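## Task

Shelf spots are labelled by a lot number printed on the shelf edge directly beneath each spot, and several spots may carry the same number. Bring one cardboard box from a lot 451 spot and one from a lot 434 spot onto the desk, each resting fully on the desktop with nothing overhanging its edge. All other cardboard boxes must remain on the shelf where they started. If no spot in the storeroom has a given lot, leave that lot out. The robot must not topple or finish leaning, or the task fails.

## Robot and tools

Robot: a simulated Hello Robot Stretch 3 with a single arm. It has a two-wheeled base (0.33 m long, 0.34 m wide, rounded back) that turns about a point between its drive wheels, 0.05 m behind the front edge. A lift rides up a mast and carries a telescoping arm that reaches out to the robot's right side. The base cannot slide sideways, so to shift the gripper forward or back you drive the base. With the arm pulled in and the wrist folded, turning sweeps a circle of radius 0.28 m; an unfolded level wrist reaches past that circle.

Frames: base frame has its origin on the floor between the drive wheels, x forward, y left, z up, metres. hand_pose is reported in it, located where closed fingertips meet; with all wrist joints at zero its x axis points up, y back along the arm toward the mast, z toward the rear. Odometry frame is the base frame at scene start; base_odometry counts wheel rotation only, so slip shows as travel. Heading in rad, left positive, -3.142 to 3.142.

Tool move: one action per call. base takes exactly one key: translate_m (metres, relative drive, forward positive, -3 to 3) or rotate_rad (radians, relative turn, left positive, -6.4 to 6.4). Base offsets count from the base position in the latest state report (or from where it is when the command arrives, if a move was still running). joints is a single object of absolute targets by name: lift_m 0 to 1.1 m; arm_m 0 to 0.52 m extension; wrist_yaw_rad -1.345 to 4.42 (0 along the arm, positive toward the front); wrist_pitch_rad -1.57 to 0.451 (0 level, negative tips fingers down); wrist_roll_rad -2.911 to 2.918 (0 fingers side by side); gripper_m -0.089 to 0.179 (bigger is wider; fingertip gap is about 0.007 m below the value when nearly shut, 0.025 m below when fully open); head_pan_rad -3.953 to 1.73 (0 forward, positive left, -1.57 faces along the arm); head_tilt_rad -1.53 to 0.419 (negative down). Done tolerances: 0.004 for lift, arm, gripper; 0.02 yaw and roll; 0.05 pitch; 0.1 head. Optional: pace "default" or "max"; speeds gives per-motion top speeds up to max (default/max: translate 0.12/0.30 m/s, rotate 0.76/1.90 rad/s, lift 0.11/0.15 m/s, arm 0.14/0.40 m/s). The base is capped at 0.10 m/s and 0.63 rad/s unless lift_m < 0.30, arm_m < 0.03 and wrist_yaw_rad > 2.54. {"servos": "reboot"} goes alone and re-enables servos that shut off. cameras lists head_camera, nav_camera, wrist_camera or all; blocking false returns in about 0.5 s while motion continues. Motions in one action start together. A move is cut off after 14 s (time_out). A joint left out may keep pushing toward an earlier target. Unknown keys make a call invalid; out-of-range values are refused, and a refusal or an unplanned stop cancels the later move, wait and finished_scene calls of that reply.

contact_limits: arm_m takes a motor_effort percent (1 to 100; negative sense when retracting); lift_m takes {"down": n, "up": n}, a percent of force beyond free motion (under about 12 may trip in free air; defaults roughly 32-47 down, 21-36 up); translate_m and rotate_rad take a wheel effort percent and only then stop on contact. Put each limit beside its own command. With a base limit each wheel stops separately and goes slack, which can rotate the robot.

wait(seconds 0 to 10) returns state, early if moves finish. stop brakes all running motions; they report stopped and hold, possibly still pressing. zoom_image(camera, region [x0,y0,x1,y1], at most 504 by 504 px) magnifies the latest image of a camera. finished_scene(scene) ends the scene irreversibly; the goal must hold without the robot.

Results: move line says done or the worst status. Statuses: moving, done, off_target (rested away from target, may still push; for the base, something holds it), contact_stop (that joint goes slack), time_out, torque_fault (servo off until reboot). on_its_own reports uncommanded behaviour; its held at is a target, not a reading. motor_effort in percent, positive toward higher values, peak in brackets; effort at rest outside its range hints at load or contact. Wrist pitch maxes near 45, roll near 72. lidar_m: 12 sectors of 30 degrees, first straight ahead, counter-clockwise (4th left, 7th behind, 10th right), plane 0.17 m high, 0.15 to 12 m; "-" is nothing or too close; sees legs not tabletops, misses glass. wrist_depth_mm and head_depth_mm: 7x7 median depths (45-1000 and 280-4000 mm). turned_by_imu beats turned_by_wheels when they differ by over 0.15 rad. base_tilt in degrees with up to 4 degrees bias.

Cameras: head_camera image is rotated; turn it a quarter clockwise to view upright; nav_camera needs a quarter counter-clockwise. Both move with head pan/tilt; wrist_camera rides on the gripper. Calibration: head_camera 896x504, fx=fy=616.548, c=(448.174,252.265); nav_camera fisheye 672x504, f=325.372; wrist_camera 644x364, f=345; poses may be slightly off.

Gripping: command gripper_m under the box width to hold, at least 0.05 above it to release. Readings do not confirm a grasp; a hard squeeze may relax, so resend.

Cautions: before folding (wrist_yaw_rad to 3.0) or unfolding, keep lift 0.32-0.95, pitch -0.4, roll near 0; folded, lift may go to 0.25. With yaw below -0.4 keep pitch at -0.5 or lower. Arm pushing on rigid things with the gripper above about 0.45 m, or driving while holding or hooking something fixed, can tip the robot; back off if tilt appears. Wrist and head never contact-stop. Avoid drops, releasing moving items, slams, hard hits and strong pushes. Thinking time lets the scene run on.

Each tool is called after "Call:" by a JSON object that holds its "fn" and its "kwargs", one argument or row to a line.

## Session

Call:
{"fn": "move", "kwargs": {

}}

Scene clock: 0.00 s.
base_odometry: x=+0.000 y=+0.000 heading=+0.000
turned_by_wheels: +0.000
turned_by_imu: +0.000
base_tilt: forward=-0.3 right=-1.3
lidar_m: 0.73 0.73 0.85 1.53 2.66 1.26 1.01 1.11 1.82 1.63 1.40 0.83
head_depth_mm: 802 792 784 776 768 761 757 / 774 765 758 751 744 737 730 / 748 740 734 728 721 715 708 / 724 715 710 705 699 694 687 / 702 695 689 684 679 672 667 / 681 673 667 664 658 652 648 / 661 655 652 644 640 634 631
base_status: not commanded
joint_positions: lift_m=+0.374 arm_m=+0.001 wrist_yaw_rad=+3.009 wrist_pitch_rad=-0.462 wrist_roll_rad=+0.000 gripper_m=+0.037 head_pan_rad=+0.000 head_tilt_rad=-0.003
joint_status: not commanded
measured_speeds: all 0
motor_effort: left_wheel=-0.4 right_wheel=+0.1 lift_m=+22.4 arm_m=-2.9 wrist_yaw_rad=-1.0 wrist_pitch_rad=+1.9 wrist_roll_rad=-0.1 gripper_m=+0.3 head_pan_rad=+1.2 head_tilt_rad=+6.7
hand_pose: x=+0.0076 y=+0.0712 z=+0.3774 quat_wxyz=(+0.207, +0.697, +0.116, +0.676) (m; base frame)
wrist_depth_mm: - 138 - - - 859 - / - 151 - - - 975 - / - 167 922 - - 937 - / 840 775 203 821 806 791 762 / 698 671 212 657 648 671 666 / 590 599 126 579 128 582 578 / 522 546 287 355 507 509 509
pictures: head_camera (sideways), nav_camera (sideways), wrist_camera
camera_calibration:
head_camera: T_world_to_cam=[[0.049258, -0.0462949, -0.997713, 1.31416], [0.0559933, 0.997482, -0.0435198, 0.0560066], [0.997215, -0.0537216, 0.0517262, -0.117899], [0, 0, 0, 1]] pos_world=[0.0497012, -0.00136013, 1.31969]
nav_camera: T_world_to_cam=[[-0.0233498, 0.0170467, 0.999582, -1.25828], [0.00969844, -0.999804, 0.017277, 0.0275711], [0.99968, 0.0100978, 0.0231799, -0.0831342], [0, 0, 0, 1]] pos_world=[0.0534596, 0.0498547, 1.25921]
wrist_camera: T_world_to_cam=[[0.994963, -0.0965217, -0.0270514, 0.016197], [-0.0806635, -0.610724, -0.787724, 0.37395], [0.0595115, 0.785938, -0.615434, 0.342021], [0, 0, 0, 1]] pos_world=[-0.00630544, -0.0388635, 0.505499]

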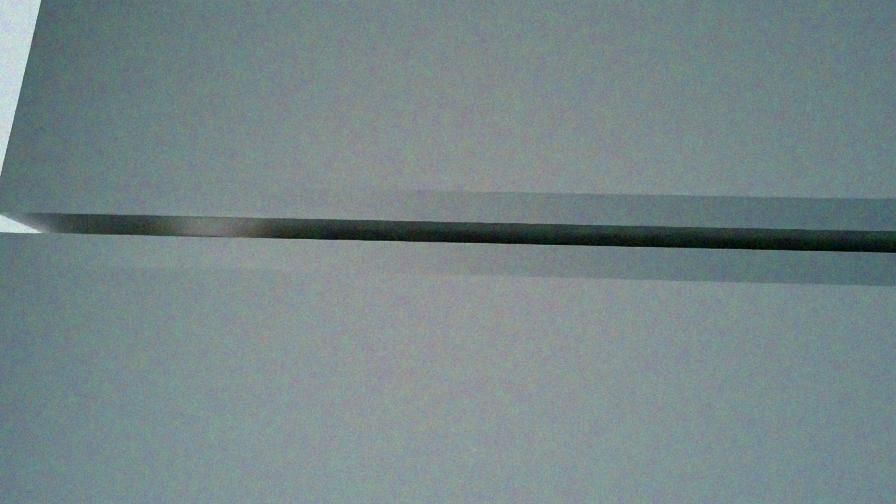

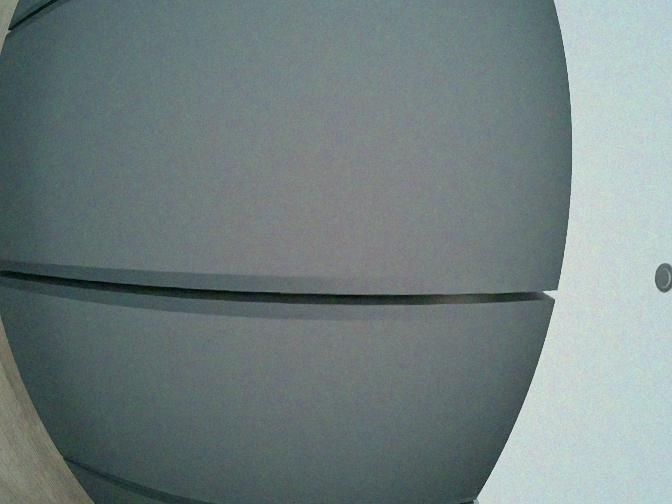

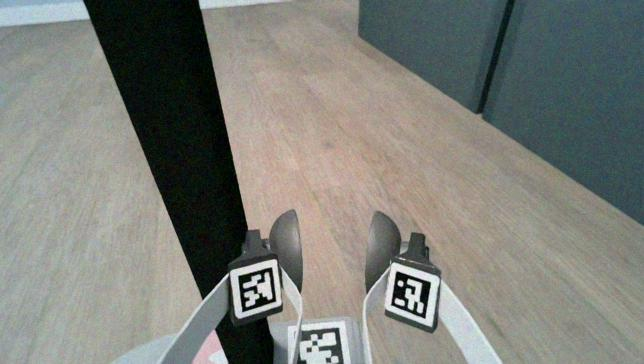

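Call:
{"fn": "move", "kwargs": {
  "joints": {"head_pan_rad": -0.8, "head_tilt_rad": -0.35},
  "pace": "max",
  "cameras": ["nav_camera","head_camera"]
}}

Call:
{"fn": "move", "kwargs": {
  "joints": {"head_pan_rad": -1.6},
  "pace": "max",
  "cameras": ["nav_camera","head_camera"]
}}

Call:
{"fn": "move", "kwargs": {
  "joints": {"head_pan_rad": -2.4},
  "pace": "max",
  "cameras": ["nav_camera","head_camera"]
}}

Call:
{"fn": "move", "kwargs": {
  "joints": {"head_pan_rad": -3.3},
  "pace": "max",
  "cameras": ["nav_camera","head_camera"]
}}

Call:
{"fn": "move", "kwargs": {
  "joints": {"head_pan_rad": 1.3},
  "pace": "max",
  "cameras": ["nav_camera","head_camera"]
}}

Scene clock: 12.13 s.
move: done
base_odometry: x=+0.000 y=+0.000 heading=+0.000
turned_by_wheels: +0.000
turned_by_imu: +0.000
base_tilt: forward=-0.2 right=-1.1
lidar_m: 0.72 0.72 0.85 1.53 2.66 1.26 1.01 1.12 1.81 1.63 1.39 0.83
head_depth_mm: 1720 1817 1879 1981 1952 1819 1493 / 1667 1858 1954 2075 2158 1826 1485 / 1476 1559 1690 1815 1934 1874 1476 / 1255 1340 1427 1558 1685 1737 1465 / 1063 1120 1183 1261 1361 1456 1425 / 921 962 1011 1067 1127 1195 1278 / 811 846 884 921 969 1021 1076
base_status: not commanded
joint_positions: lift_m=+0.374 arm_m=+0.001 wrist_yaw_rad=+3.009 wrist_pitch_rad=-0.462 wrist_roll_rad=+0.000 gripper_m=+0.037 head_pan_rad=-0.822 head_tilt_rad=-0.351
joint_status: all done
measured_speeds: all 0
motor_effort: left_wheel=-0.6(0.6) right_wheel=-0.1(1.1) lift_m=+23.2(23.9) arm_m=-8.6(9.9) wrist_yaw_rad=-0.8(1.5) wrist_pitch_rad=+2.0(2.0) wrist_roll_rad=-0.3(0.3) gripper_m=+0.3(0.9) head_pan_rad=+0.9(4.5) head_tilt_rad=-3.7(8.0)
hand_pose: x=+0.0076 y=+0.0712 z=+0.3774 quat_wxyz=(+0.207, +0.697, +0.116, +0.676) (m; base frame)
wrist_depth_mm: - 139 - - - 859 - / - 151 - - - 981 - / - 167 919 - - 955 - / 835 766 204 801 810 804 772 / 691 664 211 659 654 668 660 / 601 593 126 573 129 584 578 / 531 535 287 355 501 512 508
pictures: head_camera (sideways), nav_camera (sideways)
camera_calibration:
head_camera: T_world_to_cam=[[-0.234134, 0.183774, -0.954677, 1.25938], [0.75623, 0.651544, -0.0600438, 0.0731702], [0.61098, -0.736014, -0.291524, 0.331207], [0, 0, 0, 1]] pos_world=[0.0371682, -0.0353409, 1.30324]
nav_camera: T_world_to_cam=[[0.229748, -0.222077, 0.947575, -1.19165], [-0.721996, -0.691777, 0.0129272, 0.0377858], [0.652639, -0.687115, -0.319272, 0.364814], [0, 0, 0, 1]] pos_world=[0.0629667, 0.0121722, 1.24516]

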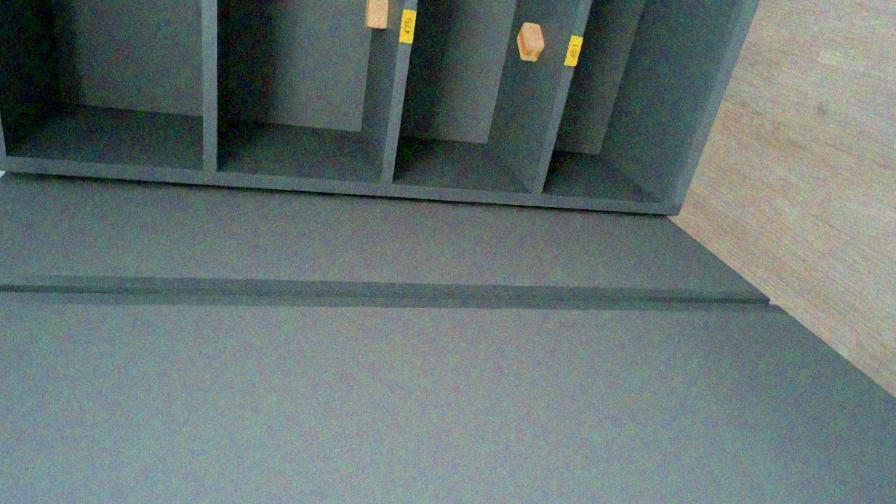

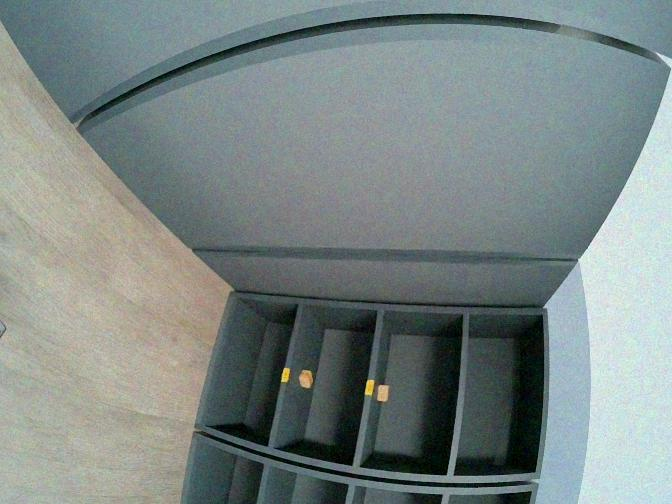

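Scene clock: 12.97 s.
move: done
base_odometry: x=+0.000 y=+0.000 heading=+0.000
turned_by_wheels: +0.000
turned_by_imu: +0.000
base_tilt: forward=-0.3 right=-1.1
lidar_m: 0.73 0.73 0.85 1.53 2.66 1.26 1.01 1.12 1.81 1.63 1.39 0.83
head_depth_mm: 1710 1793 2232 2363 2399 1906 1494 / 1837 1967 2017 2093 2118 1899 1493 / 1863 2014 2107 2250 2340 1894 1474 / 1846 1939 2046 2185 2223 1880 1461 / 1752 1870 1971 2089 2084 1845 1452 / 1476 1588 1734 1960 1833 1804 1459 / 1687 1755 1847 1963 2069 1773 1443
base_status: not commanded
joint_positions: lift_m=+0.374 arm_m=+0.001 wrist_yaw_rad=+3.009 wrist_pitch_rad=-0.462 wrist_roll_rad=+0.000 gripper_m=+0.037 head_pan_rad=-1.630 head_tilt_rad=-0.351
joint_status: all done
measured_speeds: all 0
motor_effort: left_wheel=-0.2(0.8) right_wheel=-0.4(1.1) lift_m=+23.4(23.7) arm_m=-10.1(11.0) wrist_yaw_rad=+0.9(1.5) wrist_pitch_rad=+1.9(2.0) wrist_roll_rad=-0.2(0.3) gripper_m=+0.7(1.0) head_pan_rad=+2.1(5.2) head_tilt_rad=-2.0(3.7)
hand_pose: x=+0.0076 y=+0.0712 z=+0.3774 quat_wxyz=(+0.207, +0.697, +0.116, +0.676) (m; base frame)
wrist_depth_mm: - 138 - - - 859 - / - 151 - - - 976 - / - 167 927 - - 942 - / 842 765 204 813 802 788 753 / 700 673 212 670 655 677 666 / 607 598 126 571 129 577 581 / 532 535 289 354 497 510 502
pictures: head_camera (sideways), nav_camera (sideways)
camera_calibration:
head_camera: T_world_to_cam=[[-0.0287301, 0.296236, -0.954682, 1.25812], [0.993472, -0.0970207, -0.0600028, 0.0716355], [-0.110399, -0.950174, -0.291515, 0.335621], [0, 0, 0, 1]] pos_world=[0.00203032, -0.0468531, 1.30324]
nav_camera: T_world_to_cam=[[-0.00198447, -0.319528, 0.947575, -1.19024], [-0.998925, 0.0445086, 0.0129166, 0.0394422], [-0.0463024, -0.946531, -0.319273, 0.36905], [0, 0, 0, 1]] pos_world=[0.0541257, -0.0327534, 1.24516]

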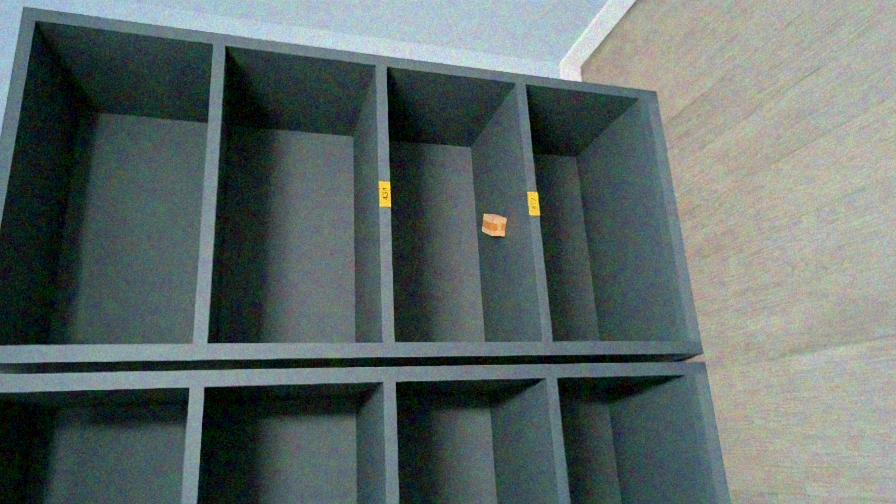

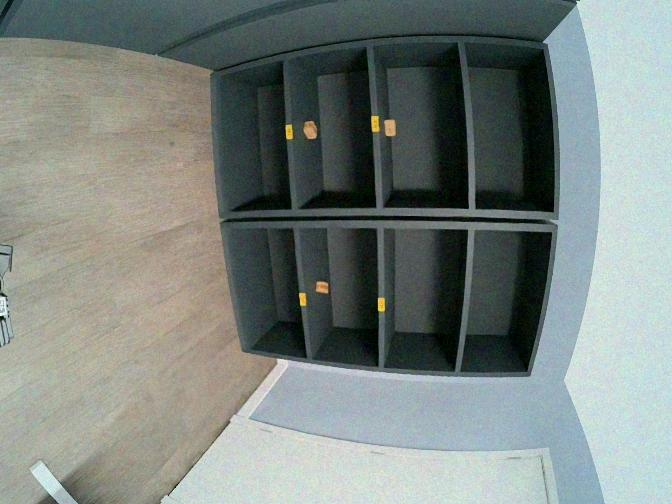

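Scene clock: 13.80 s.
move: done
base_odometry: x=+0.000 y=+0.000 heading=+0.000
turned_by_wheels: +0.000
turned_by_imu: +0.000
base_tilt: forward=-0.3 right=-1.2
lidar_m: 0.72 0.73 0.85 1.53 2.66 1.26 1.01 1.11 1.82 1.62 1.39 0.83
head_depth_mm: 1299 1352 1424 1490 1228 906 1360 / 1349 1414 1486 1572 1656 1727 1482 / 1409 1481 1551 1638 1752 1814 1474 / 1477 1557 1642 1749 1843 1878 1467 / 1552 1643 1747 1846 1970 1866 1461 / 1654 1732 1839 1975 2112 1861 1451 / 1755 1875 1981 2139 2258 1842 1450
base_status: not commanded
joint_positions: lift_m=+0.374 arm_m=+0.001 wrist_yaw_rad=+3.009 wrist_pitch_rad=-0.462 wrist_roll_rad=+0.000 gripper_m=+0.037 head_pan_rad=-2.433 head_tilt_rad=-0.351
joint_status: all done
measured_speeds: all 0
motor_effort: left_wheel=-0.2(0.5) right_wheel=+0.6(1.1) lift_m=+23.3(23.6) arm_m=-12.3(12.5) wrist_yaw_rad=-1.4(1.6) wrist_pitch_rad=+1.9(2.1) wrist_roll_rad=+0.1(0.3) gripper_m=+0.1(1.1) head_pan_rad=+2.8(5.1) head_tilt_rad=-2.0(2.8)
hand_pose: x=+0.0076 y=+0.0712 z=+0.3774 quat_wxyz=(+0.207, +0.697, +0.116, +0.676) (m; base frame)
wrist_depth_mm: - 139 - - - 869 - / - 151 - - - 982 - / - 167 910 - - 931 - / 828 766 203 819 805 808 756 / 688 674 211 666 654 677 675 / 601 600 126 579 129 583 575 / 530 537 289 353 506 509 510
pictures: head_camera (sideways), nav_camera (sideways)
camera_calibration:
head_camera: T_world_to_cam=[[0.193036, 0.226557, -0.954677, 1.25676], [0.620618, -0.78181, -0.0600444, 0.07396], [-0.75998, -0.5809, -0.291523, 0.339612], [0, 0, 0, 1]] pos_world=[-0.0304031, -0.0296251, 1.30324]
nav_camera: T_world_to_cam=[[-0.231116, -0.22064, 0.947578, -1.18886], [-0.662251, 0.74917, 0.0129172, 0.0373959], [-0.712747, -0.624549, -0.319264, 0.373049], [0, 0, 0, 1]] pos_world=[0.0158898, -0.0573392, 1.24516]

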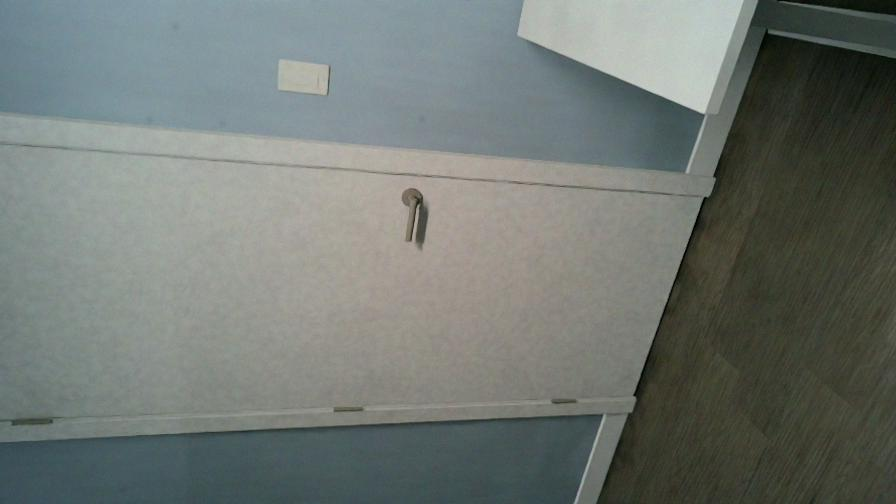

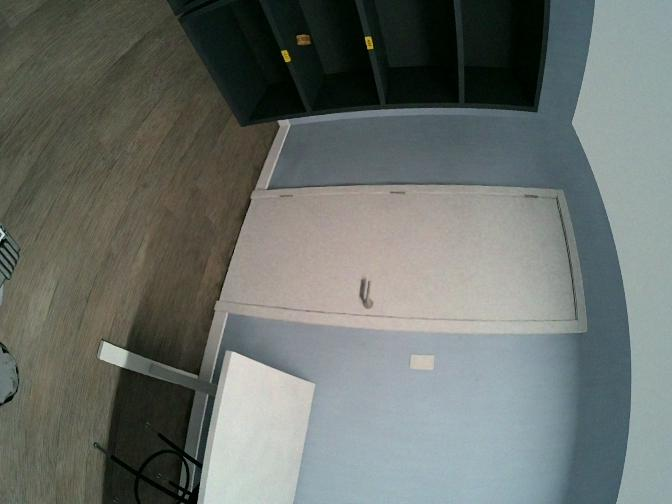

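Scene clock: 14.67 s.
move: done
base_odometry: x=+0.000 y=+0.000 heading=+0.000
turned_by_wheels: +0.000
turned_by_imu: +0.000
base_tilt: forward=-0.3 right=-1.2
lidar_m: 0.72 0.73 0.86 1.53 2.66 1.25 1.01 1.11 1.81 1.62 1.39 0.83
head_depth_mm: 1724 1842 1979 2051 1379 1801 1486 / 1629 1738 1853 1906 1280 1898 1494 / 1544 1639 1757 1831 1197 1808 1473 / 1474 1562 1662 1731 1186 1655 1414 / 1412 1488 1575 1638 1178 1562 1462 / 1342 1407 1497 1569 1167 1424 1455 / 1289 1351 1425 1497 1156 910 1449
base_status: not commanded
joint_positions: lift_m=+0.374 arm_m=+0.001 wrist_yaw_rad=+3.009 wrist_pitch_rad=-0.462 wrist_roll_rad=+0.000 gripper_m=+0.037 head_pan_rad=-3.336 head_tilt_rad=-0.351
joint_status: all done
measured_speeds: all 0
motor_effort: left_wheel=-0.3(0.8) right_wheel=+0.3(0.7) lift_m=+23.3(23.8) arm_m=-13.2(13.3) wrist_yaw_rad=+0.3(1.4) wrist_pitch_rad=+1.9(2.0) wrist_roll_rad=-0.1(0.3) gripper_m=+0.2(1.1) head_pan_rad=+3.2(5.1) head_tilt_rad=-1.3(2.3)
hand_pose: x=+0.0076 y=+0.0712 z=+0.3774 quat_wxyz=(+0.207, +0.697, +0.116, +0.676) (m; base frame)
wrist_depth_mm: - 139 - - - 853 - / - 151 - - - 980 - / - 167 923 - - 945 - / 851 774 203 808 800 792 762 / 696 678 212 667 664 676 662 / 600 598 126 574 129 582 583 / 528 543 287 354 505 515 509
pictures: head_camera (sideways), nav_camera (sideways)
camera_calibration:
head_camera: T_world_to_cam=[[0.297423, -0.0112459, -0.954679, 1.25613], [-0.229406, -0.971478, -0.0600262, 0.0791298], [-0.926775, 0.236863, -0.29152, 0.34061], [0, 0, 0, 1]] pos_world=[-0.0397806, 0.0103213, 1.30324]
nav_camera: T_world_to_cam=[[-0.316369, 0.0448296, 0.947576, -1.18831], [0.178104, 0.983927, 0.0129148, 0.0322763], [-0.931767, 0.172853, -0.319269, 0.374487], [0, 0, 0, 1]] pos_world=[-0.0327588, -0.0432174, 1.24516]

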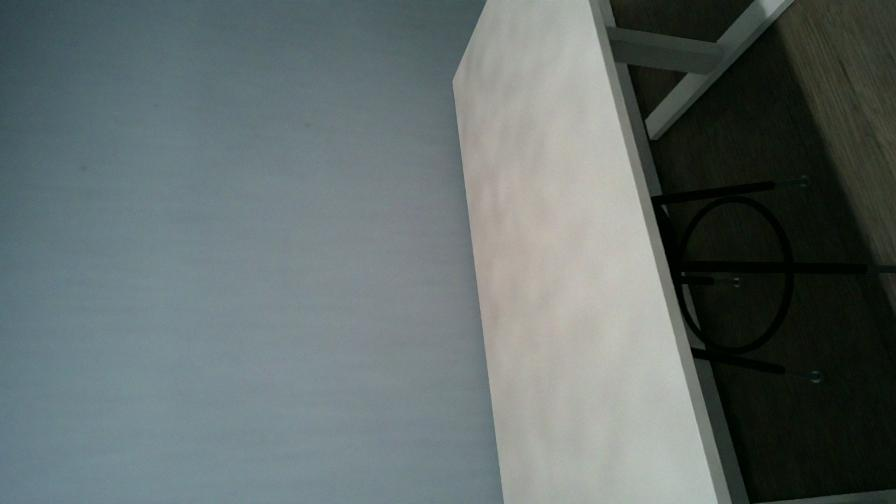

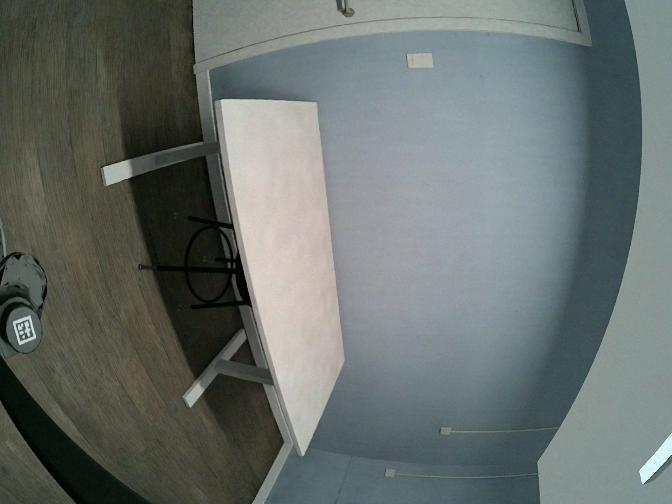

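Scene clock: 17.83 s.
move: done
base_odometry: x=+0.000 y=+0.000 heading=+0.000
turned_by_wheels: +0.000
turned_by_imu: +0.000
base_tilt: forward=-0.1 right=-1.1
lidar_m: 0.72 0.73 0.85 1.53 2.66 1.25 1.01 1.11 1.82 1.63 1.39 0.83
head_depth_mm: 832 845 863 891 916 946 980 / 927 960 992 1020 1062 1103 1143 / 1073 1112 1153 1198 1249 1304 1350 / 1266 1317 1379 1460 1534 1598 1467 / 2416 2539 2646 2843 2308 1851 1453 / 2322 2475 2566 2739 2591 1861 1451 / 2222 2344 2430 2583 2538 1848 1445
base_status: not commanded
joint_positions: lift_m=+0.374 arm_m=+0.001 wrist_yaw_rad=+3.009 wrist_pitch_rad=-0.462 wrist_roll_rad=+0.000 gripper_m=+0.037 head_pan_rad=+1.308 head_tilt_rad=-0.351
joint_status: all done
measured_speeds: translate_m=+0.000 rotate_rad=+0.000 lift_m=+0.000 arm_m=+0.000 wrist_yaw_rad=+0.000 wrist_pitch_rad=+0.000 wrist_roll_rad=+0.000 head_pan_rad=-0.024 head_tilt_rad=+0.000
motor_effort: left_wheel=-0.4(0.7) right_wheel=+0.4(1.1) lift_m=+23.1(23.9) arm_m=-12.5(13.7) wrist_yaw_rad=+0.0(1.8) wrist_pitch_rad=+2.0(2.0) wrist_roll_rad=-0.2(0.3) gripper_m=+0.4(1.1) head_pan_rad=-2.4(7.0) head_tilt_rad=+1.7(2.0)
hand_pose: x=+0.0076 y=+0.0712 z=+0.3774 quat_wxyz=(+0.207, +0.697, +0.116, +0.676) (m; base frame)
wrist_depth_mm: - 138 - - - 878 - / - 150 - - - 993 - / - 168 909 - - 942 - / 831 765 203 815 805 807 782 / 705 674 211 664 656 669 672 / 598 600 126 571 129 583 580 / 524 540 287 353 503 514 507
pictures: head_camera (sideways), nav_camera (sideways)
camera_calibration:
head_camera: T_world_to_cam=[[-0.0315937, -0.295951, -0.95468, 1.25811], [-0.953477, 0.295428, -0.0600289, 0.0835844], [0.299805, 0.908369, -0.291516, 0.333196], [0, 0, 0, 1]] pos_world=[0.0195504, 0.0449816, 1.30324]
nav_camera: T_world_to_cam=[[0.0663954, 0.312568, 0.947572, -1.19064], [0.969425, -0.245048, 0.0129053, 0.0274824], [0.236234, 0.917743, -0.319281, 0.367387], [0, 0, 0, 1]] pos_world=[-0.0343788, 0.0417222, 1.24516]

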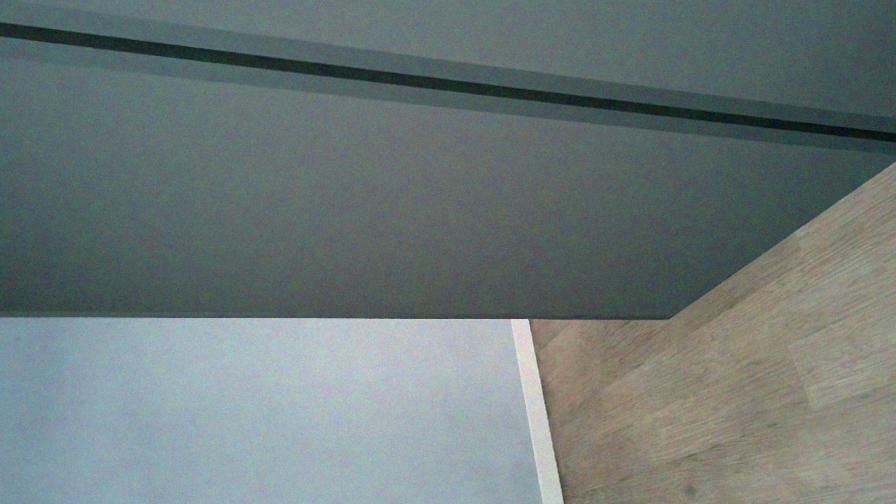

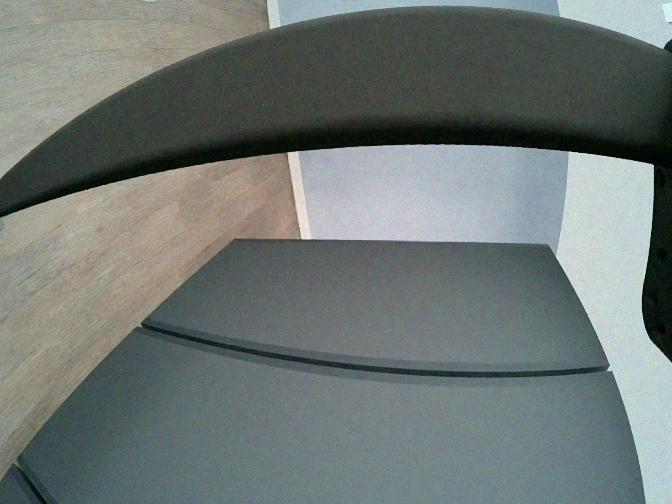

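Call:
{"fn": "move", "kwargs": {
  "joints": {"head_pan_rad": -1.1, "head_tilt_rad": -0.35},
  "pace": "max",
  "cameras": ["head_camera"]
}}

Call:
{"fn": "zoom_image", "kwargs": {
  "camera": "head_camera",
  "region": [360, 80, 620, 280]
}}

Call:
{"fn": "move", "kwargs": {
  "joints": {"head_pan_rad": -1.6, "head_tilt_rad": -0.35},
  "pace": "max",
  "cameras": ["head_camera"]
}}

Call:
{"fn": "zoom_image", "kwargs": {
  "camera": "head_camera",
  "region": [360, 160, 570, 260]
}}

Scene clock: 29.67 s.
move: done
base_odometry: x=+0.000 y=+0.000 heading=+0.000
turned_by_wheels: +0.000
turned_by_imu: +0.000
base_tilt: forward=-0.2 right=-1.1
lidar_m: 0.72 0.73 0.85 1.53 2.66 1.26 1.01 1.12 1.81 1.62 1.39 0.83
head_depth_mm: 1661 1615 1566 1580 1706 1767 1488 / 1735 1809 1893 2048 1924 1797 1482 / 1766 1858 1936 2074 2137 1843 1462 / 1822 1879 1995 2122 2215 1879 1468 / 1673 1809 1898 2031 2102 1864 1452 / 1462 1531 1600 1683 1781 1743 1456 / 1205 1241 1284 1334 1381 1454 1409
base_status: not commanded
joint_positions: lift_m=+0.374 arm_m=+0.001 wrist_yaw_rad=+3.009 wrist_pitch_rad=-0.462 wrist_roll_rad=+0.000 gripper_m=+0.037 head_pan_rad=-1.108 head_tilt_rad=-0.350
joint_status: all done
measured_speeds: translate_m=+0.000 rotate_rad=+0.000 lift_m=+0.000 arm_m=+0.000 wrist_yaw_rad=+0.000 wrist_pitch_rad=+0.000 wrist_roll_rad=+0.000 head_pan_rad=+0.024 head_tilt_rad=+0.000
motor_effort: left_wheel=-0.4(0.8) right_wheel=-0.4(1.3) lift_m=+23.0(24.0) arm_m=-12.4(13.5) wrist_yaw_rad=-1.4(1.7) wrist_pitch_rad=+1.8(2.1) wrist_roll_rad=-0.1(0.3) gripper_m=+0.1(1.0) head_pan_rad=+3.3(5.2) head_tilt_rad=+5.3(9.3)
hand_pose: x=+0.0076 y=+0.0712 z=+0.3774 quat_wxyz=(+0.207, +0.697, +0.116, +0.676) (m; base frame)
wrist_depth_mm: - 138 - - - 861 - / - 150 - - - 967 - / - 167 938 - - 935 - / 838 773 204 818 810 797 761 / 696 674 212 664 651 678 667 / 602 593 126 569 129 578 579 / 526 536 288 353 496 509 511
pictures: head_camera (sideways)
camera_calibration:
head_camera: T_world_to_cam=[[-0.172152, 0.241579, -0.954989, 1.25944], [0.909575, 0.411193, -0.059948, 0.0720995], [0.378203, -0.878954, -0.290522, 0.331368], [0, 0, 0, 1]] pos_world=[0.0259121, -0.0426451, 1.30335]

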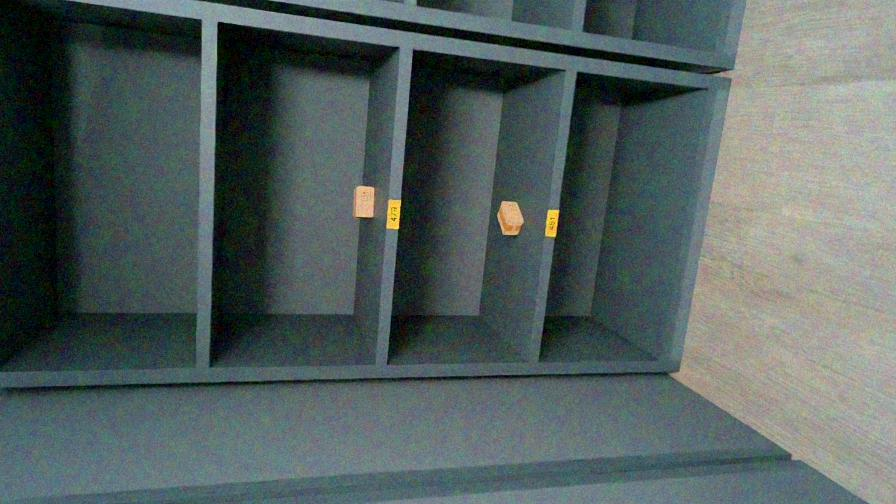

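Scaled by 1.938 from the camera's 896x504 image, which has a finer 1280x720 frame.

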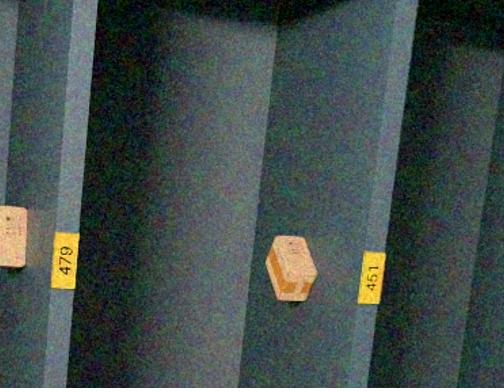

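Scene clock: 30.43 s.
move: done
base_odometry: x=+0.000 y=+0.000 heading=+0.000
turned_by_wheels: +0.000
turned_by_imu: +0.000
base_tilt: forward=-0.2 right=-1.2
lidar_m: 0.72 0.72 0.85 1.53 2.66 1.26 1.01 1.11 1.81 1.63 1.39 0.83
head_depth_mm: 1676 1776 1874 2381 2419 1915 1485 / 1822 1989 2079 2130 2135 1913 1484 / 1848 1999 2112 2231 2359 1887 1483 / 1843 1923 2043 2170 2229 1875 1463 / 1593 1847 1931 1996 1918 1819 1454 / 1616 1644 1862 1971 1852 1814 1450 / 1693 1768 1857 1969 2075 1761 1446
base_status: not commanded
joint_positions: lift_m=+0.374 arm_m=+0.001 wrist_yaw_rad=+3.009 wrist_pitch_rad=-0.462 wrist_roll_rad=+0.000 gripper_m=+0.037 head_pan_rad=-1.612 head_tilt_rad=-0.350
joint_status: all done
measured_speeds: all 0
motor_effort: left_wheel=-0.3(0.6) right_wheel=+0.7(0.9) lift_m=+23.5(23.8) arm_m=-12.5(13.4) wrist_yaw_rad=-0.2(1.6) wrist_pitch_rad=+1.9(2.0) wrist_roll_rad=+0.1(0.5) gripper_m=+0.7(0.7) head_pan_rad=-0.9(4.3) head_tilt_rad=+4.7(6.5)
hand_pose: x=+0.0076 y=+0.0712 z=+0.3774 quat_wxyz=(+0.207, +0.697, +0.116, +0.676) (m; base frame)
wrist_depth_mm: - 138 - - - 857 - / - 151 - - - 999 - / - 167 930 - - 935 - / 827 769 203 816 802 797 764 / 694 674 212 664 651 666 663 / 604 599 126 579 129 589 581 / 532 540 289 357 502 511 511
pictures: head_camera (sideways)
camera_calibration:
head_camera: T_world_to_cam=[[-0.0340285, 0.294465, -0.955056, 1.25866], [0.995045, -0.0793422, -0.0599163, 0.0715253], [-0.0934195, -0.952363, -0.290306, 0.334017], [0, 0, 0, 1]] pos_world=[0.0028633, -0.0468517, 1.30335]

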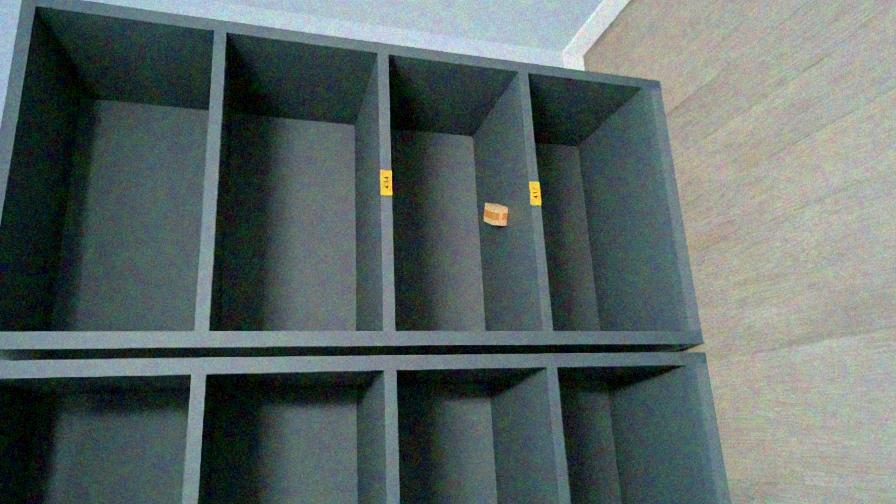

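Scaled by 2.400 from the camera's 896x504 image, which has a finer 1280x720 frame.

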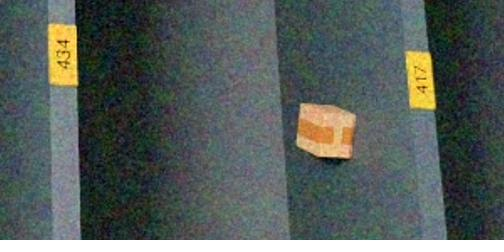

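Call:
{"fn": "move", "kwargs": {
  "base": {"rotate_rad": -1.11},
  "joints": {"lift_m": 0.28, "head_pan_rad": 0}
}}

Call:
{"fn": "move", "kwargs": {
  "base": {"translate_m": 1.02},
  "speeds": {"translate_m": 0.25}
}}

Call:
{"fn": "move", "kwargs": {
  "base": {"rotate_rad": 1.4},
  "joints": {"head_pan_rad": -1.53, "head_tilt_rad": -0.5}
}}

Call:
{"fn": "move", "kwargs": {
  "joints": {"lift_m": 0.6, "wrist_pitch_rad": -0.4},
  "cameras": ["head_camera", "nav_camera"]
}}

Scene clock: 83.97 s.
move: done
base_odometry: x=+0.000 y=+0.000 heading=-1.110
turned_by_wheels: -1.110
turned_by_imu: -1.091
base_tilt: forward=-0.4 right=-1.1
lidar_m: 1.52 0.85 0.73 0.72 0.83 1.40 2.66 1.26 1.01 1.11 1.76 1.63
head_depth_mm: 1663 1748 1626 1571 1668 1742 1492 / 1733 1807 1906 2024 1963 1800 1475 / 1768 1858 1922 2070 2123 1837 1467 / 1803 1895 2002 2115 2229 1889 1467 / 1619 1763 1842 2001 2021 1873 1462 / 1442 1506 1575 1647 1746 1725 1453 / 1176 1220 1262 1314 1378 1414 1405
base_status: done
joint_positions: lift_m=+0.280 arm_m=+0.001 wrist_yaw_rad=+3.009 wrist_pitch_rad=-0.462 wrist_roll_rad=+0.000 gripper_m=+0.037 head_pan_rad=+0.004 head_tilt_rad=-0.350
joint_status: all done
measured_speeds: all 0
motor_effort: left_wheel=+8.6(11.8) right_wheel=-9.6(12.8) lift_m=+23.9(26.4) arm_m=-12.7(13.6) wrist_yaw_rad=+0.0(2.1) wrist_pitch_rad=+2.0(2.1) wrist_roll_rad=+0.3(0.3) gripper_m=+0.6(1.0) head_pan_rad=-2.8(5.9) head_tilt_rad=+4.2(5.6)
hand_pose: x=+0.0076 y=+0.0711 z=+0.2829 quat_wxyz=(+0.207, +0.697, +0.116, +0.676) (m; base frame)
wrist_depth_mm: - 138 - - - - - / - 150 161 - - - - / 847 167 210 785 774 758 749 / 682 632 203 664 657 646 656 / 569 564 212 542 533 542 541 / 492 296 126 286 129 474 470 / 262 267 247 258 402 420 412
pictures: none

Scene clock: 90.43 s.
move: done
base_odometry: x=+0.454 y=-0.913 heading=-1.109
turned_by_wheels: +0.000
turned_by_imu: +0.000
base_tilt: forward=-0.3 right=-1.1
lidar_m: 0.88 0.57 0.49 0.49 0.56 0.94 3.62 1.66 1.78 1.49 0.76 0.80
head_depth_mm: 858 915 962 1002 698 1115 886 / 881 938 989 1019 694 1137 881 / 898 959 1013 1042 733 1126 876 / 920 982 1040 1070 775 1119 872 / 942 1005 1067 1060 767 1107 868 / 802 834 916 901 913 1023 894 / 656 702 731 756 755 823 868
base_status: done
joint_positions: lift_m=+0.280 arm_m=+0.001 wrist_yaw_rad=+3.009 wrist_pitch_rad=-0.462 wrist_roll_rad=+0.000 gripper_m=+0.037 head_pan_rad=+0.000 head_tilt_rad=-0.350
joint_status: not commanded
measured_speeds: all 0
motor_effort: left_wheel=+8.6(13.7) right_wheel=+0.8(11.2) lift_m=+28.7(28.9) arm_m=-11.8(13.5) wrist_yaw_rad=+0.7(1.7) wrist_pitch_rad=+2.0(2.1) wrist_roll_rad=+0.2(0.4) gripper_m=+0.5(1.0) head_pan_rad=-3.1(3.8) head_tilt_rad=+5.0(5.3)
hand_pose: x=+0.0076 y=+0.0711 z=+0.2829 quat_wxyz=(+0.207, +0.697, +0.116, +0.676) (m; base frame)
wrist_depth_mm: - 139 - - - 467 448 / - 151 161 - - 511 - / - 166 175 - - 559 - / 676 629 198 637 616 607 - / 571 565 212 538 537 541 542 / 484 297 126 284 129 473 471 / 264 267 247 258 398 416 413
pictures: none

Scene clock: 93.57 s.
move: done
base_odometry: x=+0.454 y=-0.913 heading=+0.290
turned_by_wheels: +1.400
turned_by_imu: +1.377
base_tilt: forward=-0.2 right=-1.2
lidar_m: 0.49 0.51 0.73 2.40 2.20 1.65 1.78 1.46 0.76 1.08 0.66 0.50
head_depth_mm: 827 940 1011 740 1200 966 1160 / 854 948 1014 733 1202 959 1203 / 883 959 1027 768 1209 957 1202 / 895 964 1029 761 1220 950 1202 / 899 973 1038 753 1227 945 1227 / 910 984 1044 795 1214 938 1215 / 848 941 963 788 1053 962 1126
base_status: done
joint_positions: lift_m=+0.280 arm_m=+0.001 wrist_yaw_rad=+3.009 wrist_pitch_rad=-0.462 wrist_roll_rad=+0.000 gripper_m=+0.037 head_pan_rad=-1.532 head_tilt_rad=-0.500
joint_status: all done
measured_speeds: all 0
motor_effort: left_wheel=-8.4(13.0) right_wheel=+10.2(12.3) lift_m=+31.1(31.1) arm_m=-12.8(13.5) wrist_yaw_rad=-0.4(1.9) wrist_pitch_rad=+2.0(2.1) wrist_roll_rad=+0.1(0.3) gripper_m=+0.8(1.1) head_pan_rad=+3.0(5.4) head_tilt_rad=-4.2(10.0)
hand_pose: x=+0.0076 y=+0.0711 z=+0.2829 quat_wxyz=(+0.207, +0.697, +0.116, +0.676) (m; base frame)
wrist_depth_mm: - 139 - - - - - / - 151 - - - 940 - / 836 167 754 814 811 798 - / 678 634 203 664 646 649 623 / 564 563 211 538 535 544 544 / 494 297 126 285 129 471 467 / 262 267 247 257 403 418 416
pictures: none

Scene clock: 97.30 s.
move: done
base_odometry: x=+0.454 y=-0.913 heading=+0.290
turned_by_wheels: +0.000
turned_by_imu: +0.000
base_tilt: forward=-0.3 right=-1.3
lidar_m: 0.49 0.51 0.73 2.41 2.20 1.65 1.77 1.46 0.76 1.09 0.66 0.50
head_depth_mm: 827 937 1006 739 1197 968 1160 / 856 945 1017 732 1208 962 1213 / 881 957 1023 766 1211 956 1206 / 893 969 1029 762 1222 949 1199 / 904 975 1035 756 1220 940 1222 / 912 981 1047 789 1207 939 1221 / 846 936 957 783 1048 962 1125
base_status: not commanded
joint_positions: lift_m=+0.600 arm_m=+0.001 wrist_yaw_rad=+3.009 wrist_pitch_rad=-0.420 wrist_roll_rad=+0.000 gripper_m=+0.037 head_pan_rad=-1.530 head_tilt_rad=-0.500
joint_status: all done
measured_speeds: all 0
motor_effort: left_wheel=-8.4(8.9) right_wheel=+8.9(10.3) lift_m=+29.6(34.2) arm_m=-12.4(13.5) wrist_yaw_rad=-0.9(2.1) wrist_pitch_rad=+3.1(6.4) wrist_roll_rad=+0.0(0.3) gripper_m=+0.5(0.9) head_pan_rad=+4.1(4.2) head_tilt_rad=-4.4(5.3)
hand_pose: x=+0.0083 y=+0.0767 z=+0.6123 quat_wxyz=(+0.193, +0.699, +0.101, +0.681) (m; base frame)
wrist_depth_mm: - 137 - - - - - / - 148 - - - - - / - 163 - - - - - / - 188 207 - - - - / - - 204 - - - - / 909 887 129 864 129 884 - / 788 778 267 765 759 756 -
pictures: head_camera (sideways), nav_camera (sideways)
camera_calibration:
head_camera: T_world_to_cam=[[-0.0638395, 0.430198, -0.900475, 1.18761], [0.997817, 0.0122322, -0.0648967, 0.0780079], [-0.0169037, -0.902652, -0.430039, 0.5154], [0, 0, 0, 1]] pos_world=[0.0066908, -0.0466336, 1.29611]
nav_camera: T_world_to_cam=[[0.0355896, -0.455041, 0.889759, -1.11498], [-0.99829, -0.0574952, 0.0105265, 0.042515], [0.0463668, -0.888613, -0.456309, 0.546857], [0, 0, 0, 1]] pos_world=[0.0567681, -0.018975, 1.24116]

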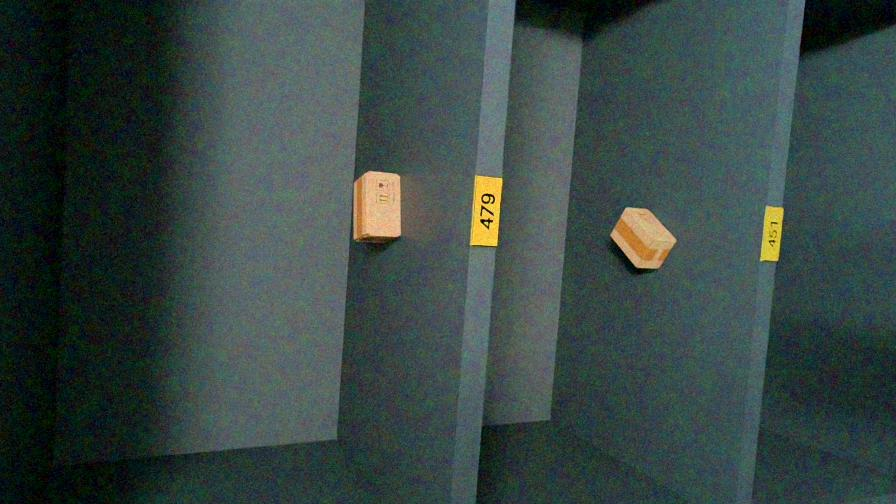

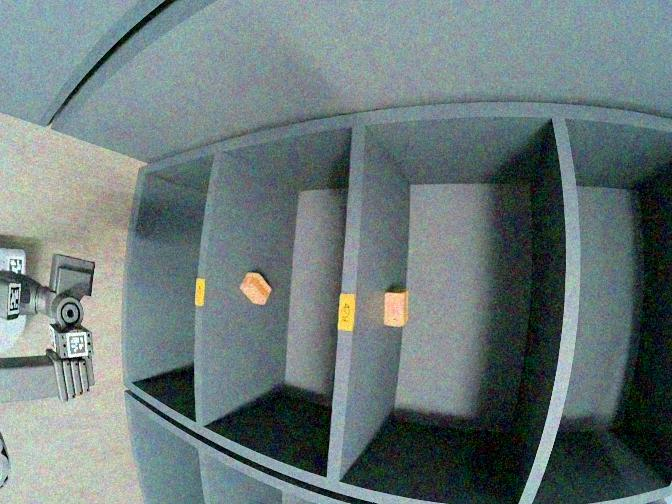

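Call:
{"fn": "move", "kwargs": {
  "joints": {"wrist_yaw_rad": 0}
}}

Call:
{"fn": "move", "kwargs": {
  "joints": {"wrist_pitch_rad": -0.3, "gripper_m": 0.179},
  "cameras": ["wrist_camera"]
}}

Scene clock: 109.60 s.
move: done
base_odometry: x=+0.454 y=-0.913 heading=+0.290
turned_by_wheels: +0.000
turned_by_imu: +0.000
base_tilt: forward=-0.2 right=-1.3
lidar_m: 0.49 0.51 0.73 2.40 2.21 1.66 1.78 1.46 0.76 1.08 0.66 0.50
head_depth_mm: 831 937 1009 740 1201 966 1162 / 856 948 1018 731 1199 961 1213 / 882 957 1022 767 1212 953 1203 / 895 967 1028 763 1220 951 1195 / 900 971 1038 752 1223 941 1222 / 913 985 1046 794 1213 937 1217 / 847 938 956 786 1046 960 1127
base_status: not commanded
joint_positions: lift_m=+0.600 arm_m=+0.001 wrist_yaw_rad=+0.003 wrist_pitch_rad=-0.420 wrist_roll_rad=+0.000 gripper_m=+0.037 head_pan_rad=-1.530 head_tilt_rad=-0.500
joint_status: all done
measured_speeds: all 0
motor_effort: left_wheel=-8.0(8.8) right_wheel=+9.1(10.1) lift_m=+23.9(24.1) arm_m=-10.6(12.0) wrist_yaw_rad=-3.5(6.8) wrist_pitch_rad=+3.1(3.3) wrist_roll_rad=-0.3(0.3) gripper_m=+0.5(0.9) head_pan_rad=+3.5(4.0) head_tilt_rad=-3.2(4.6)
hand_pose: x=-0.0208 y=-0.3697 z=+0.6123 quat_wxyz=(+0.692, +0.149, -0.691, -0.146) (m; base frame)
wrist_depth_mm: - - - - - - - / - - - 546 - - - / - - - - - - - / - - - - - 953 - / - - - 156 152 - - / - - 126 - 126 - - / - - 129 - - - 626
pictures: none

Scene clock: 111.57 s.
move: done
base_odometry: x=+0.454 y=-0.913 heading=+0.290
turned_by_wheels: +0.000
turned_by_imu: +0.000
base_tilt: forward=-0.2 right=-1.3
lidar_m: 0.49 0.51 0.73 2.40 2.20 1.65 1.77 1.46 0.76 1.09 0.65 0.50
head_depth_mm: 829 940 1006 741 1199 965 1154 / 853 948 1019 731 1196 960 1208 / 881 957 1022 765 1211 954 1205 / 893 962 1029 763 1225 948 1200 / 901 976 1031 755 1215 943 1223 / 908 980 1045 791 1215 940 1214 / 846 937 956 784 1046 959 1129
base_status: not commanded
joint_positions: lift_m=+0.600 arm_m=+0.001 wrist_yaw_rad=+0.003 wrist_pitch_rad=-0.322 wrist_roll_rad=+0.000 gripper_m=+0.179 head_pan_rad=-1.530 head_tilt_rad=-0.500
joint_status: all done
measured_speeds: all 0
motor_effort: left_wheel=-8.3(8.8) right_wheel=+9.2(10.0) lift_m=+24.4(24.8) arm_m=-10.5(11.5) wrist_yaw_rad=-2.1(4.5) wrist_pitch_rad=+3.5(5.0) wrist_roll_rad=-0.2(0.3) gripper_m=+0.7(85.1) head_pan_rad=+3.3(4.1) head_tilt_rad=-3.3(4.6)
hand_pose: x=-0.0208 y=-0.3810 z=+0.6349 quat_wxyz=(+0.698, +0.115, -0.697, -0.112) (m; base frame)
wrist_depth_mm: - - - - - - - / - - - - - - - / - - - - - - - / - - - - - - - / - 143 - - - 965 - / - 126 - - - - - / - - - - - - 105
pictures: wrist_camera
camera_calibration:
wrist_camera: T_world_to_cam=[[-0.998869, -0.0422791, -0.0217525, -0.0164424], [-0.0023011, 0.499947, -0.866053, 0.772822], [0.0474911, -0.865023, -0.499479, 0.154638], [0, 0, 0, 1]] pos_world=[-0.0219894, -0.2533, 0.746185]

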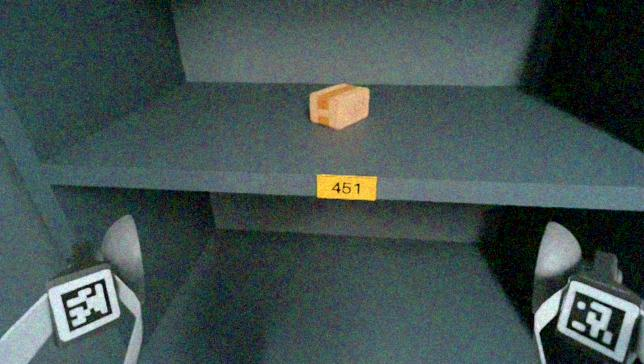

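Call:
{"fn": "move", "kwargs": {
  "joints": {"arm_m": 0.25, "lift_m": 0.57},
  "cameras": ["wrist_camera"]
}}

Scene clock: 128.63 s.
move: done
base_odometry: x=+0.454 y=-0.913 heading=+0.290
turned_by_wheels: +0.000
turned_by_imu: +0.000
base_tilt: forward=-0.2 right=-1.3
lidar_m: 0.49 0.51 0.73 2.40 2.20 1.65 1.78 1.47 0.76 1.08 0.65 0.50
head_depth_mm: 829 943 1007 742 1198 964 1159 / 855 950 1020 732 1198 962 853 / 885 957 1019 768 1211 954 526 / 895 966 1032 763 1213 949 629 / 901 970 1036 753 1219 943 1225 / 912 983 1047 791 1213 935 1219 / 846 936 954 783 1044 962 1129
base_status: not commanded
joint_positions: lift_m=+0.570 arm_m=+0.250 wrist_yaw_rad=+0.003 wrist_pitch_rad=-0.321 wrist_roll_rad=+0.000 gripper_m=+0.179 head_pan_rad=-1.530 head_tilt_rad=-0.500
joint_status: all done
measured_speeds: all 0
motor_effort: left_wheel=-8.7(8.7) right_wheel=+8.8(10.5) lift_m=+26.9(28.0) arm_m=+13.4(15.4) wrist_yaw_rad=-2.1(4.5) wrist_pitch_rad=+3.3(3.5) wrist_roll_rad=-0.3(0.4) gripper_m=+0.8(1.1) head_pan_rad=+3.6(4.5) head_tilt_rad=-3.4(4.0)
hand_pose: x=-0.0208 y=-0.6306 z=+0.6051 quat_wxyz=(+0.699, +0.114, -0.697, -0.112) (m; base frame)
wrist_depth_mm: - 573 - - - - - / - 618 - - - - - / - - - 351 - - - / - - - 336 - - - / 293 278 289 287 287 285 281 / - 225 240 238 238 237 236 / - 221 217 212 207 202 105
pictures: wrist_camera
camera_calibration:
wrist_camera: T_world_to_cam=[[-0.998874, -0.0421659, -0.021747, -0.0275843], [-0.00220056, 0.499059, -0.866565, 0.871535], [0.0473925, -0.865542, -0.49859, -0.0769328], [0, 0, 0, 1]] pos_world=[-0.0219893, -0.502699, 0.716284]

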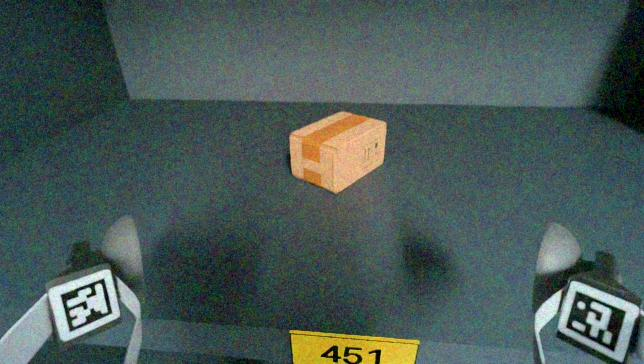

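Call:
{"fn": "move", "kwargs": {
  "joints": {"wrist_pitch_rad": -0.5, "lift_m": 0.59}
}}

Call:
{"fn": "move", "kwargs": {
  "joints": {"wrist_yaw_rad": -0.615},
  "base": {"translate_m": 0.138},
  "cameras": ["wrist_camera","head_camera"]
}}

Scene clock: 191.80 s.
move: done
base_odometry: x=+0.454 y=-0.913 heading=+0.290
turned_by_wheels: +0.000
turned_by_imu: +0.000
base_tilt: forward=-0.2 right=-1.2
lidar_m: 0.49 0.51 0.73 2.40 2.20 1.65 1.78 1.46 0.76 1.09 0.65 0.50
head_depth_mm: 829 938 1008 739 1196 967 1159 / 852 946 1015 731 1201 961 543 / 887 957 1021 768 1202 956 520 / 892 966 1027 764 1223 949 542 / 901 974 1034 753 1218 945 1225 / 909 984 1048 793 1213 934 1217 / 847 937 953 783 1049 962 1127
base_status: not commanded
joint_positions: lift_m=+0.590 arm_m=+0.250 wrist_yaw_rad=+0.003 wrist_pitch_rad=-0.511 wrist_roll_rad=+0.000 gripper_m=+0.179 head_pan_rad=-1.530 head_tilt_rad=-0.500
joint_status: all done
measured_speeds: all 0
motor_effort: left_wheel=-8.3(8.8) right_wheel=+9.2(9.9) lift_m=+28.3(33.1) arm_m=+11.6(13.5) wrist_yaw_rad=-3.8(4.6) wrist_pitch_rad=+1.5(4.9) wrist_roll_rad=+0.0(0.3) gripper_m=+0.6(1.1) head_pan_rad=+3.2(3.4) head_tilt_rad=-3.2(4.0)
hand_pose: x=-0.0209 y=-0.6067 z=+0.5824 quat_wxyz=(+0.685, +0.180, -0.684, -0.178) (m; base frame)
wrist_depth_mm: - - - - - - - / - - - 329 - - - / 329 325 311 321 316 313 311 / 283 280 278 274 273 270 269 / 246 238 236 235 234 233 236 / - 139 240 231 222 217 - / - - - - - - 105
pictures: none

Scene clock: 194.30 s.
move: done
base_odometry: x=+0.586 y=-0.874 heading=+0.290
turned_by_wheels: +0.000
turned_by_imu: +0.000
base_tilt: forward=-0.2 right=-1.2
lidar_m: 0.35 0.37 0.53 1.75 1.91 1.76 1.92 0.86 0.85 0.91 0.47 0.36
head_depth_mm: 834 945 1014 740 1204 964 1183 / 860 955 1025 734 1211 960 543 / 892 967 1033 770 1226 951 519 / 900 968 1035 760 1234 948 545 / 906 982 1040 753 1220 945 1219 / 766 850 889 794 989 935 1116 / 609 625 649 700 782 850 938
base_status: done
joint_positions: lift_m=+0.590 arm_m=+0.250 wrist_yaw_rad=-0.612 wrist_pitch_rad=-0.511 wrist_roll_rad=+0.000 gripper_m=+0.179 head_pan_rad=-1.530 head_tilt_rad=-0.500
joint_status: all done
measured_speeds: all 0
motor_effort: left_wheel=+6.7(7.3) right_wheel=+5.3(13.6) lift_m=+23.9(28.9) arm_m=+7.2(11.8) wrist_yaw_rad=-3.6(6.2) wrist_pitch_rad=+1.5(1.7) wrist_roll_rad=+0.1(0.3) gripper_m=+0.8(1.1) head_pan_rad=+3.1(3.8) head_tilt_rad=-2.8(3.7)
hand_pose: x=-0.1431 y=-0.5682 z=+0.5824 quat_wxyz=(+0.599, -0.035, -0.706, -0.377) (m; base frame)
wrist_depth_mm: - - - - - - - / - 324 335 - - - 421 / 327 323 322 318 316 328 486 / 281 280 279 275 295 - 545 / 240 230 241 - - - 884 / - 141 239 - - 713 782 / 118 - - - - 690 105
pictures: head_camera (sideways), wrist_camera
camera_calibration:
head_camera: T_world_to_cam=[[-0.0638823, 0.430191, -0.900475, 1.18761], [0.997816, 0.0123414, -0.064892, 0.0780067], [-0.0168029, -0.902654, -0.43004, 0.515399], [0, 0, 0, 1]] pos_world=[0.00669096, -0.0466335, 1.29611]
wrist_camera: T_world_to_cam=[[-0.837394, 0.54584, -0.0288018, 0.213742], [0.375206, 0.535702, -0.756468, 0.831142], [-0.397481, -0.644269, -0.653396, 0.12373], [0, 0, 0, 1]] pos_world=[-0.0836827, -0.482198, 0.715733]

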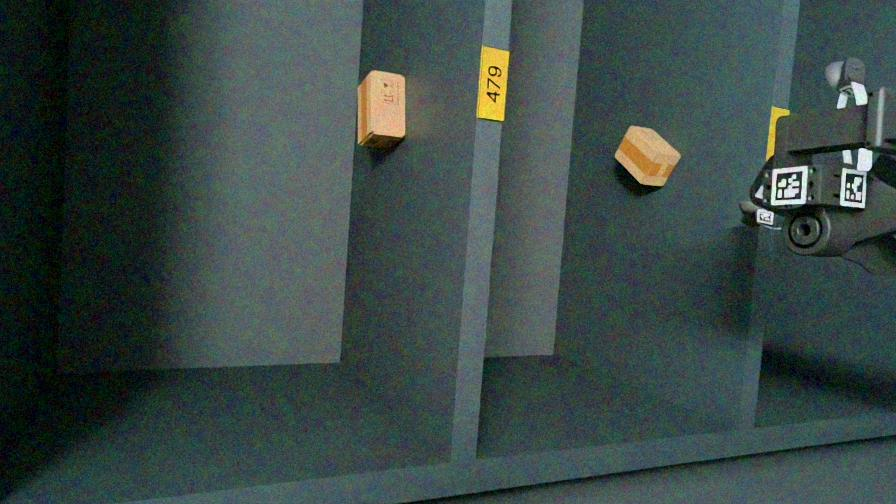

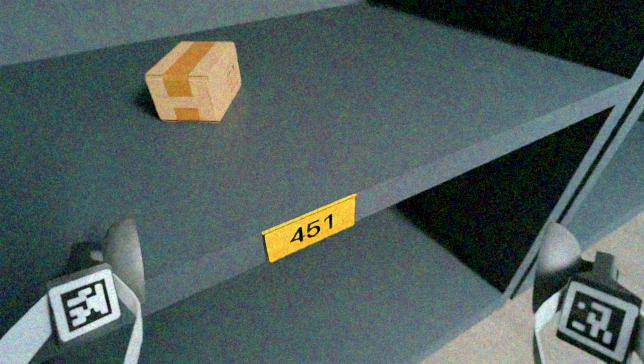

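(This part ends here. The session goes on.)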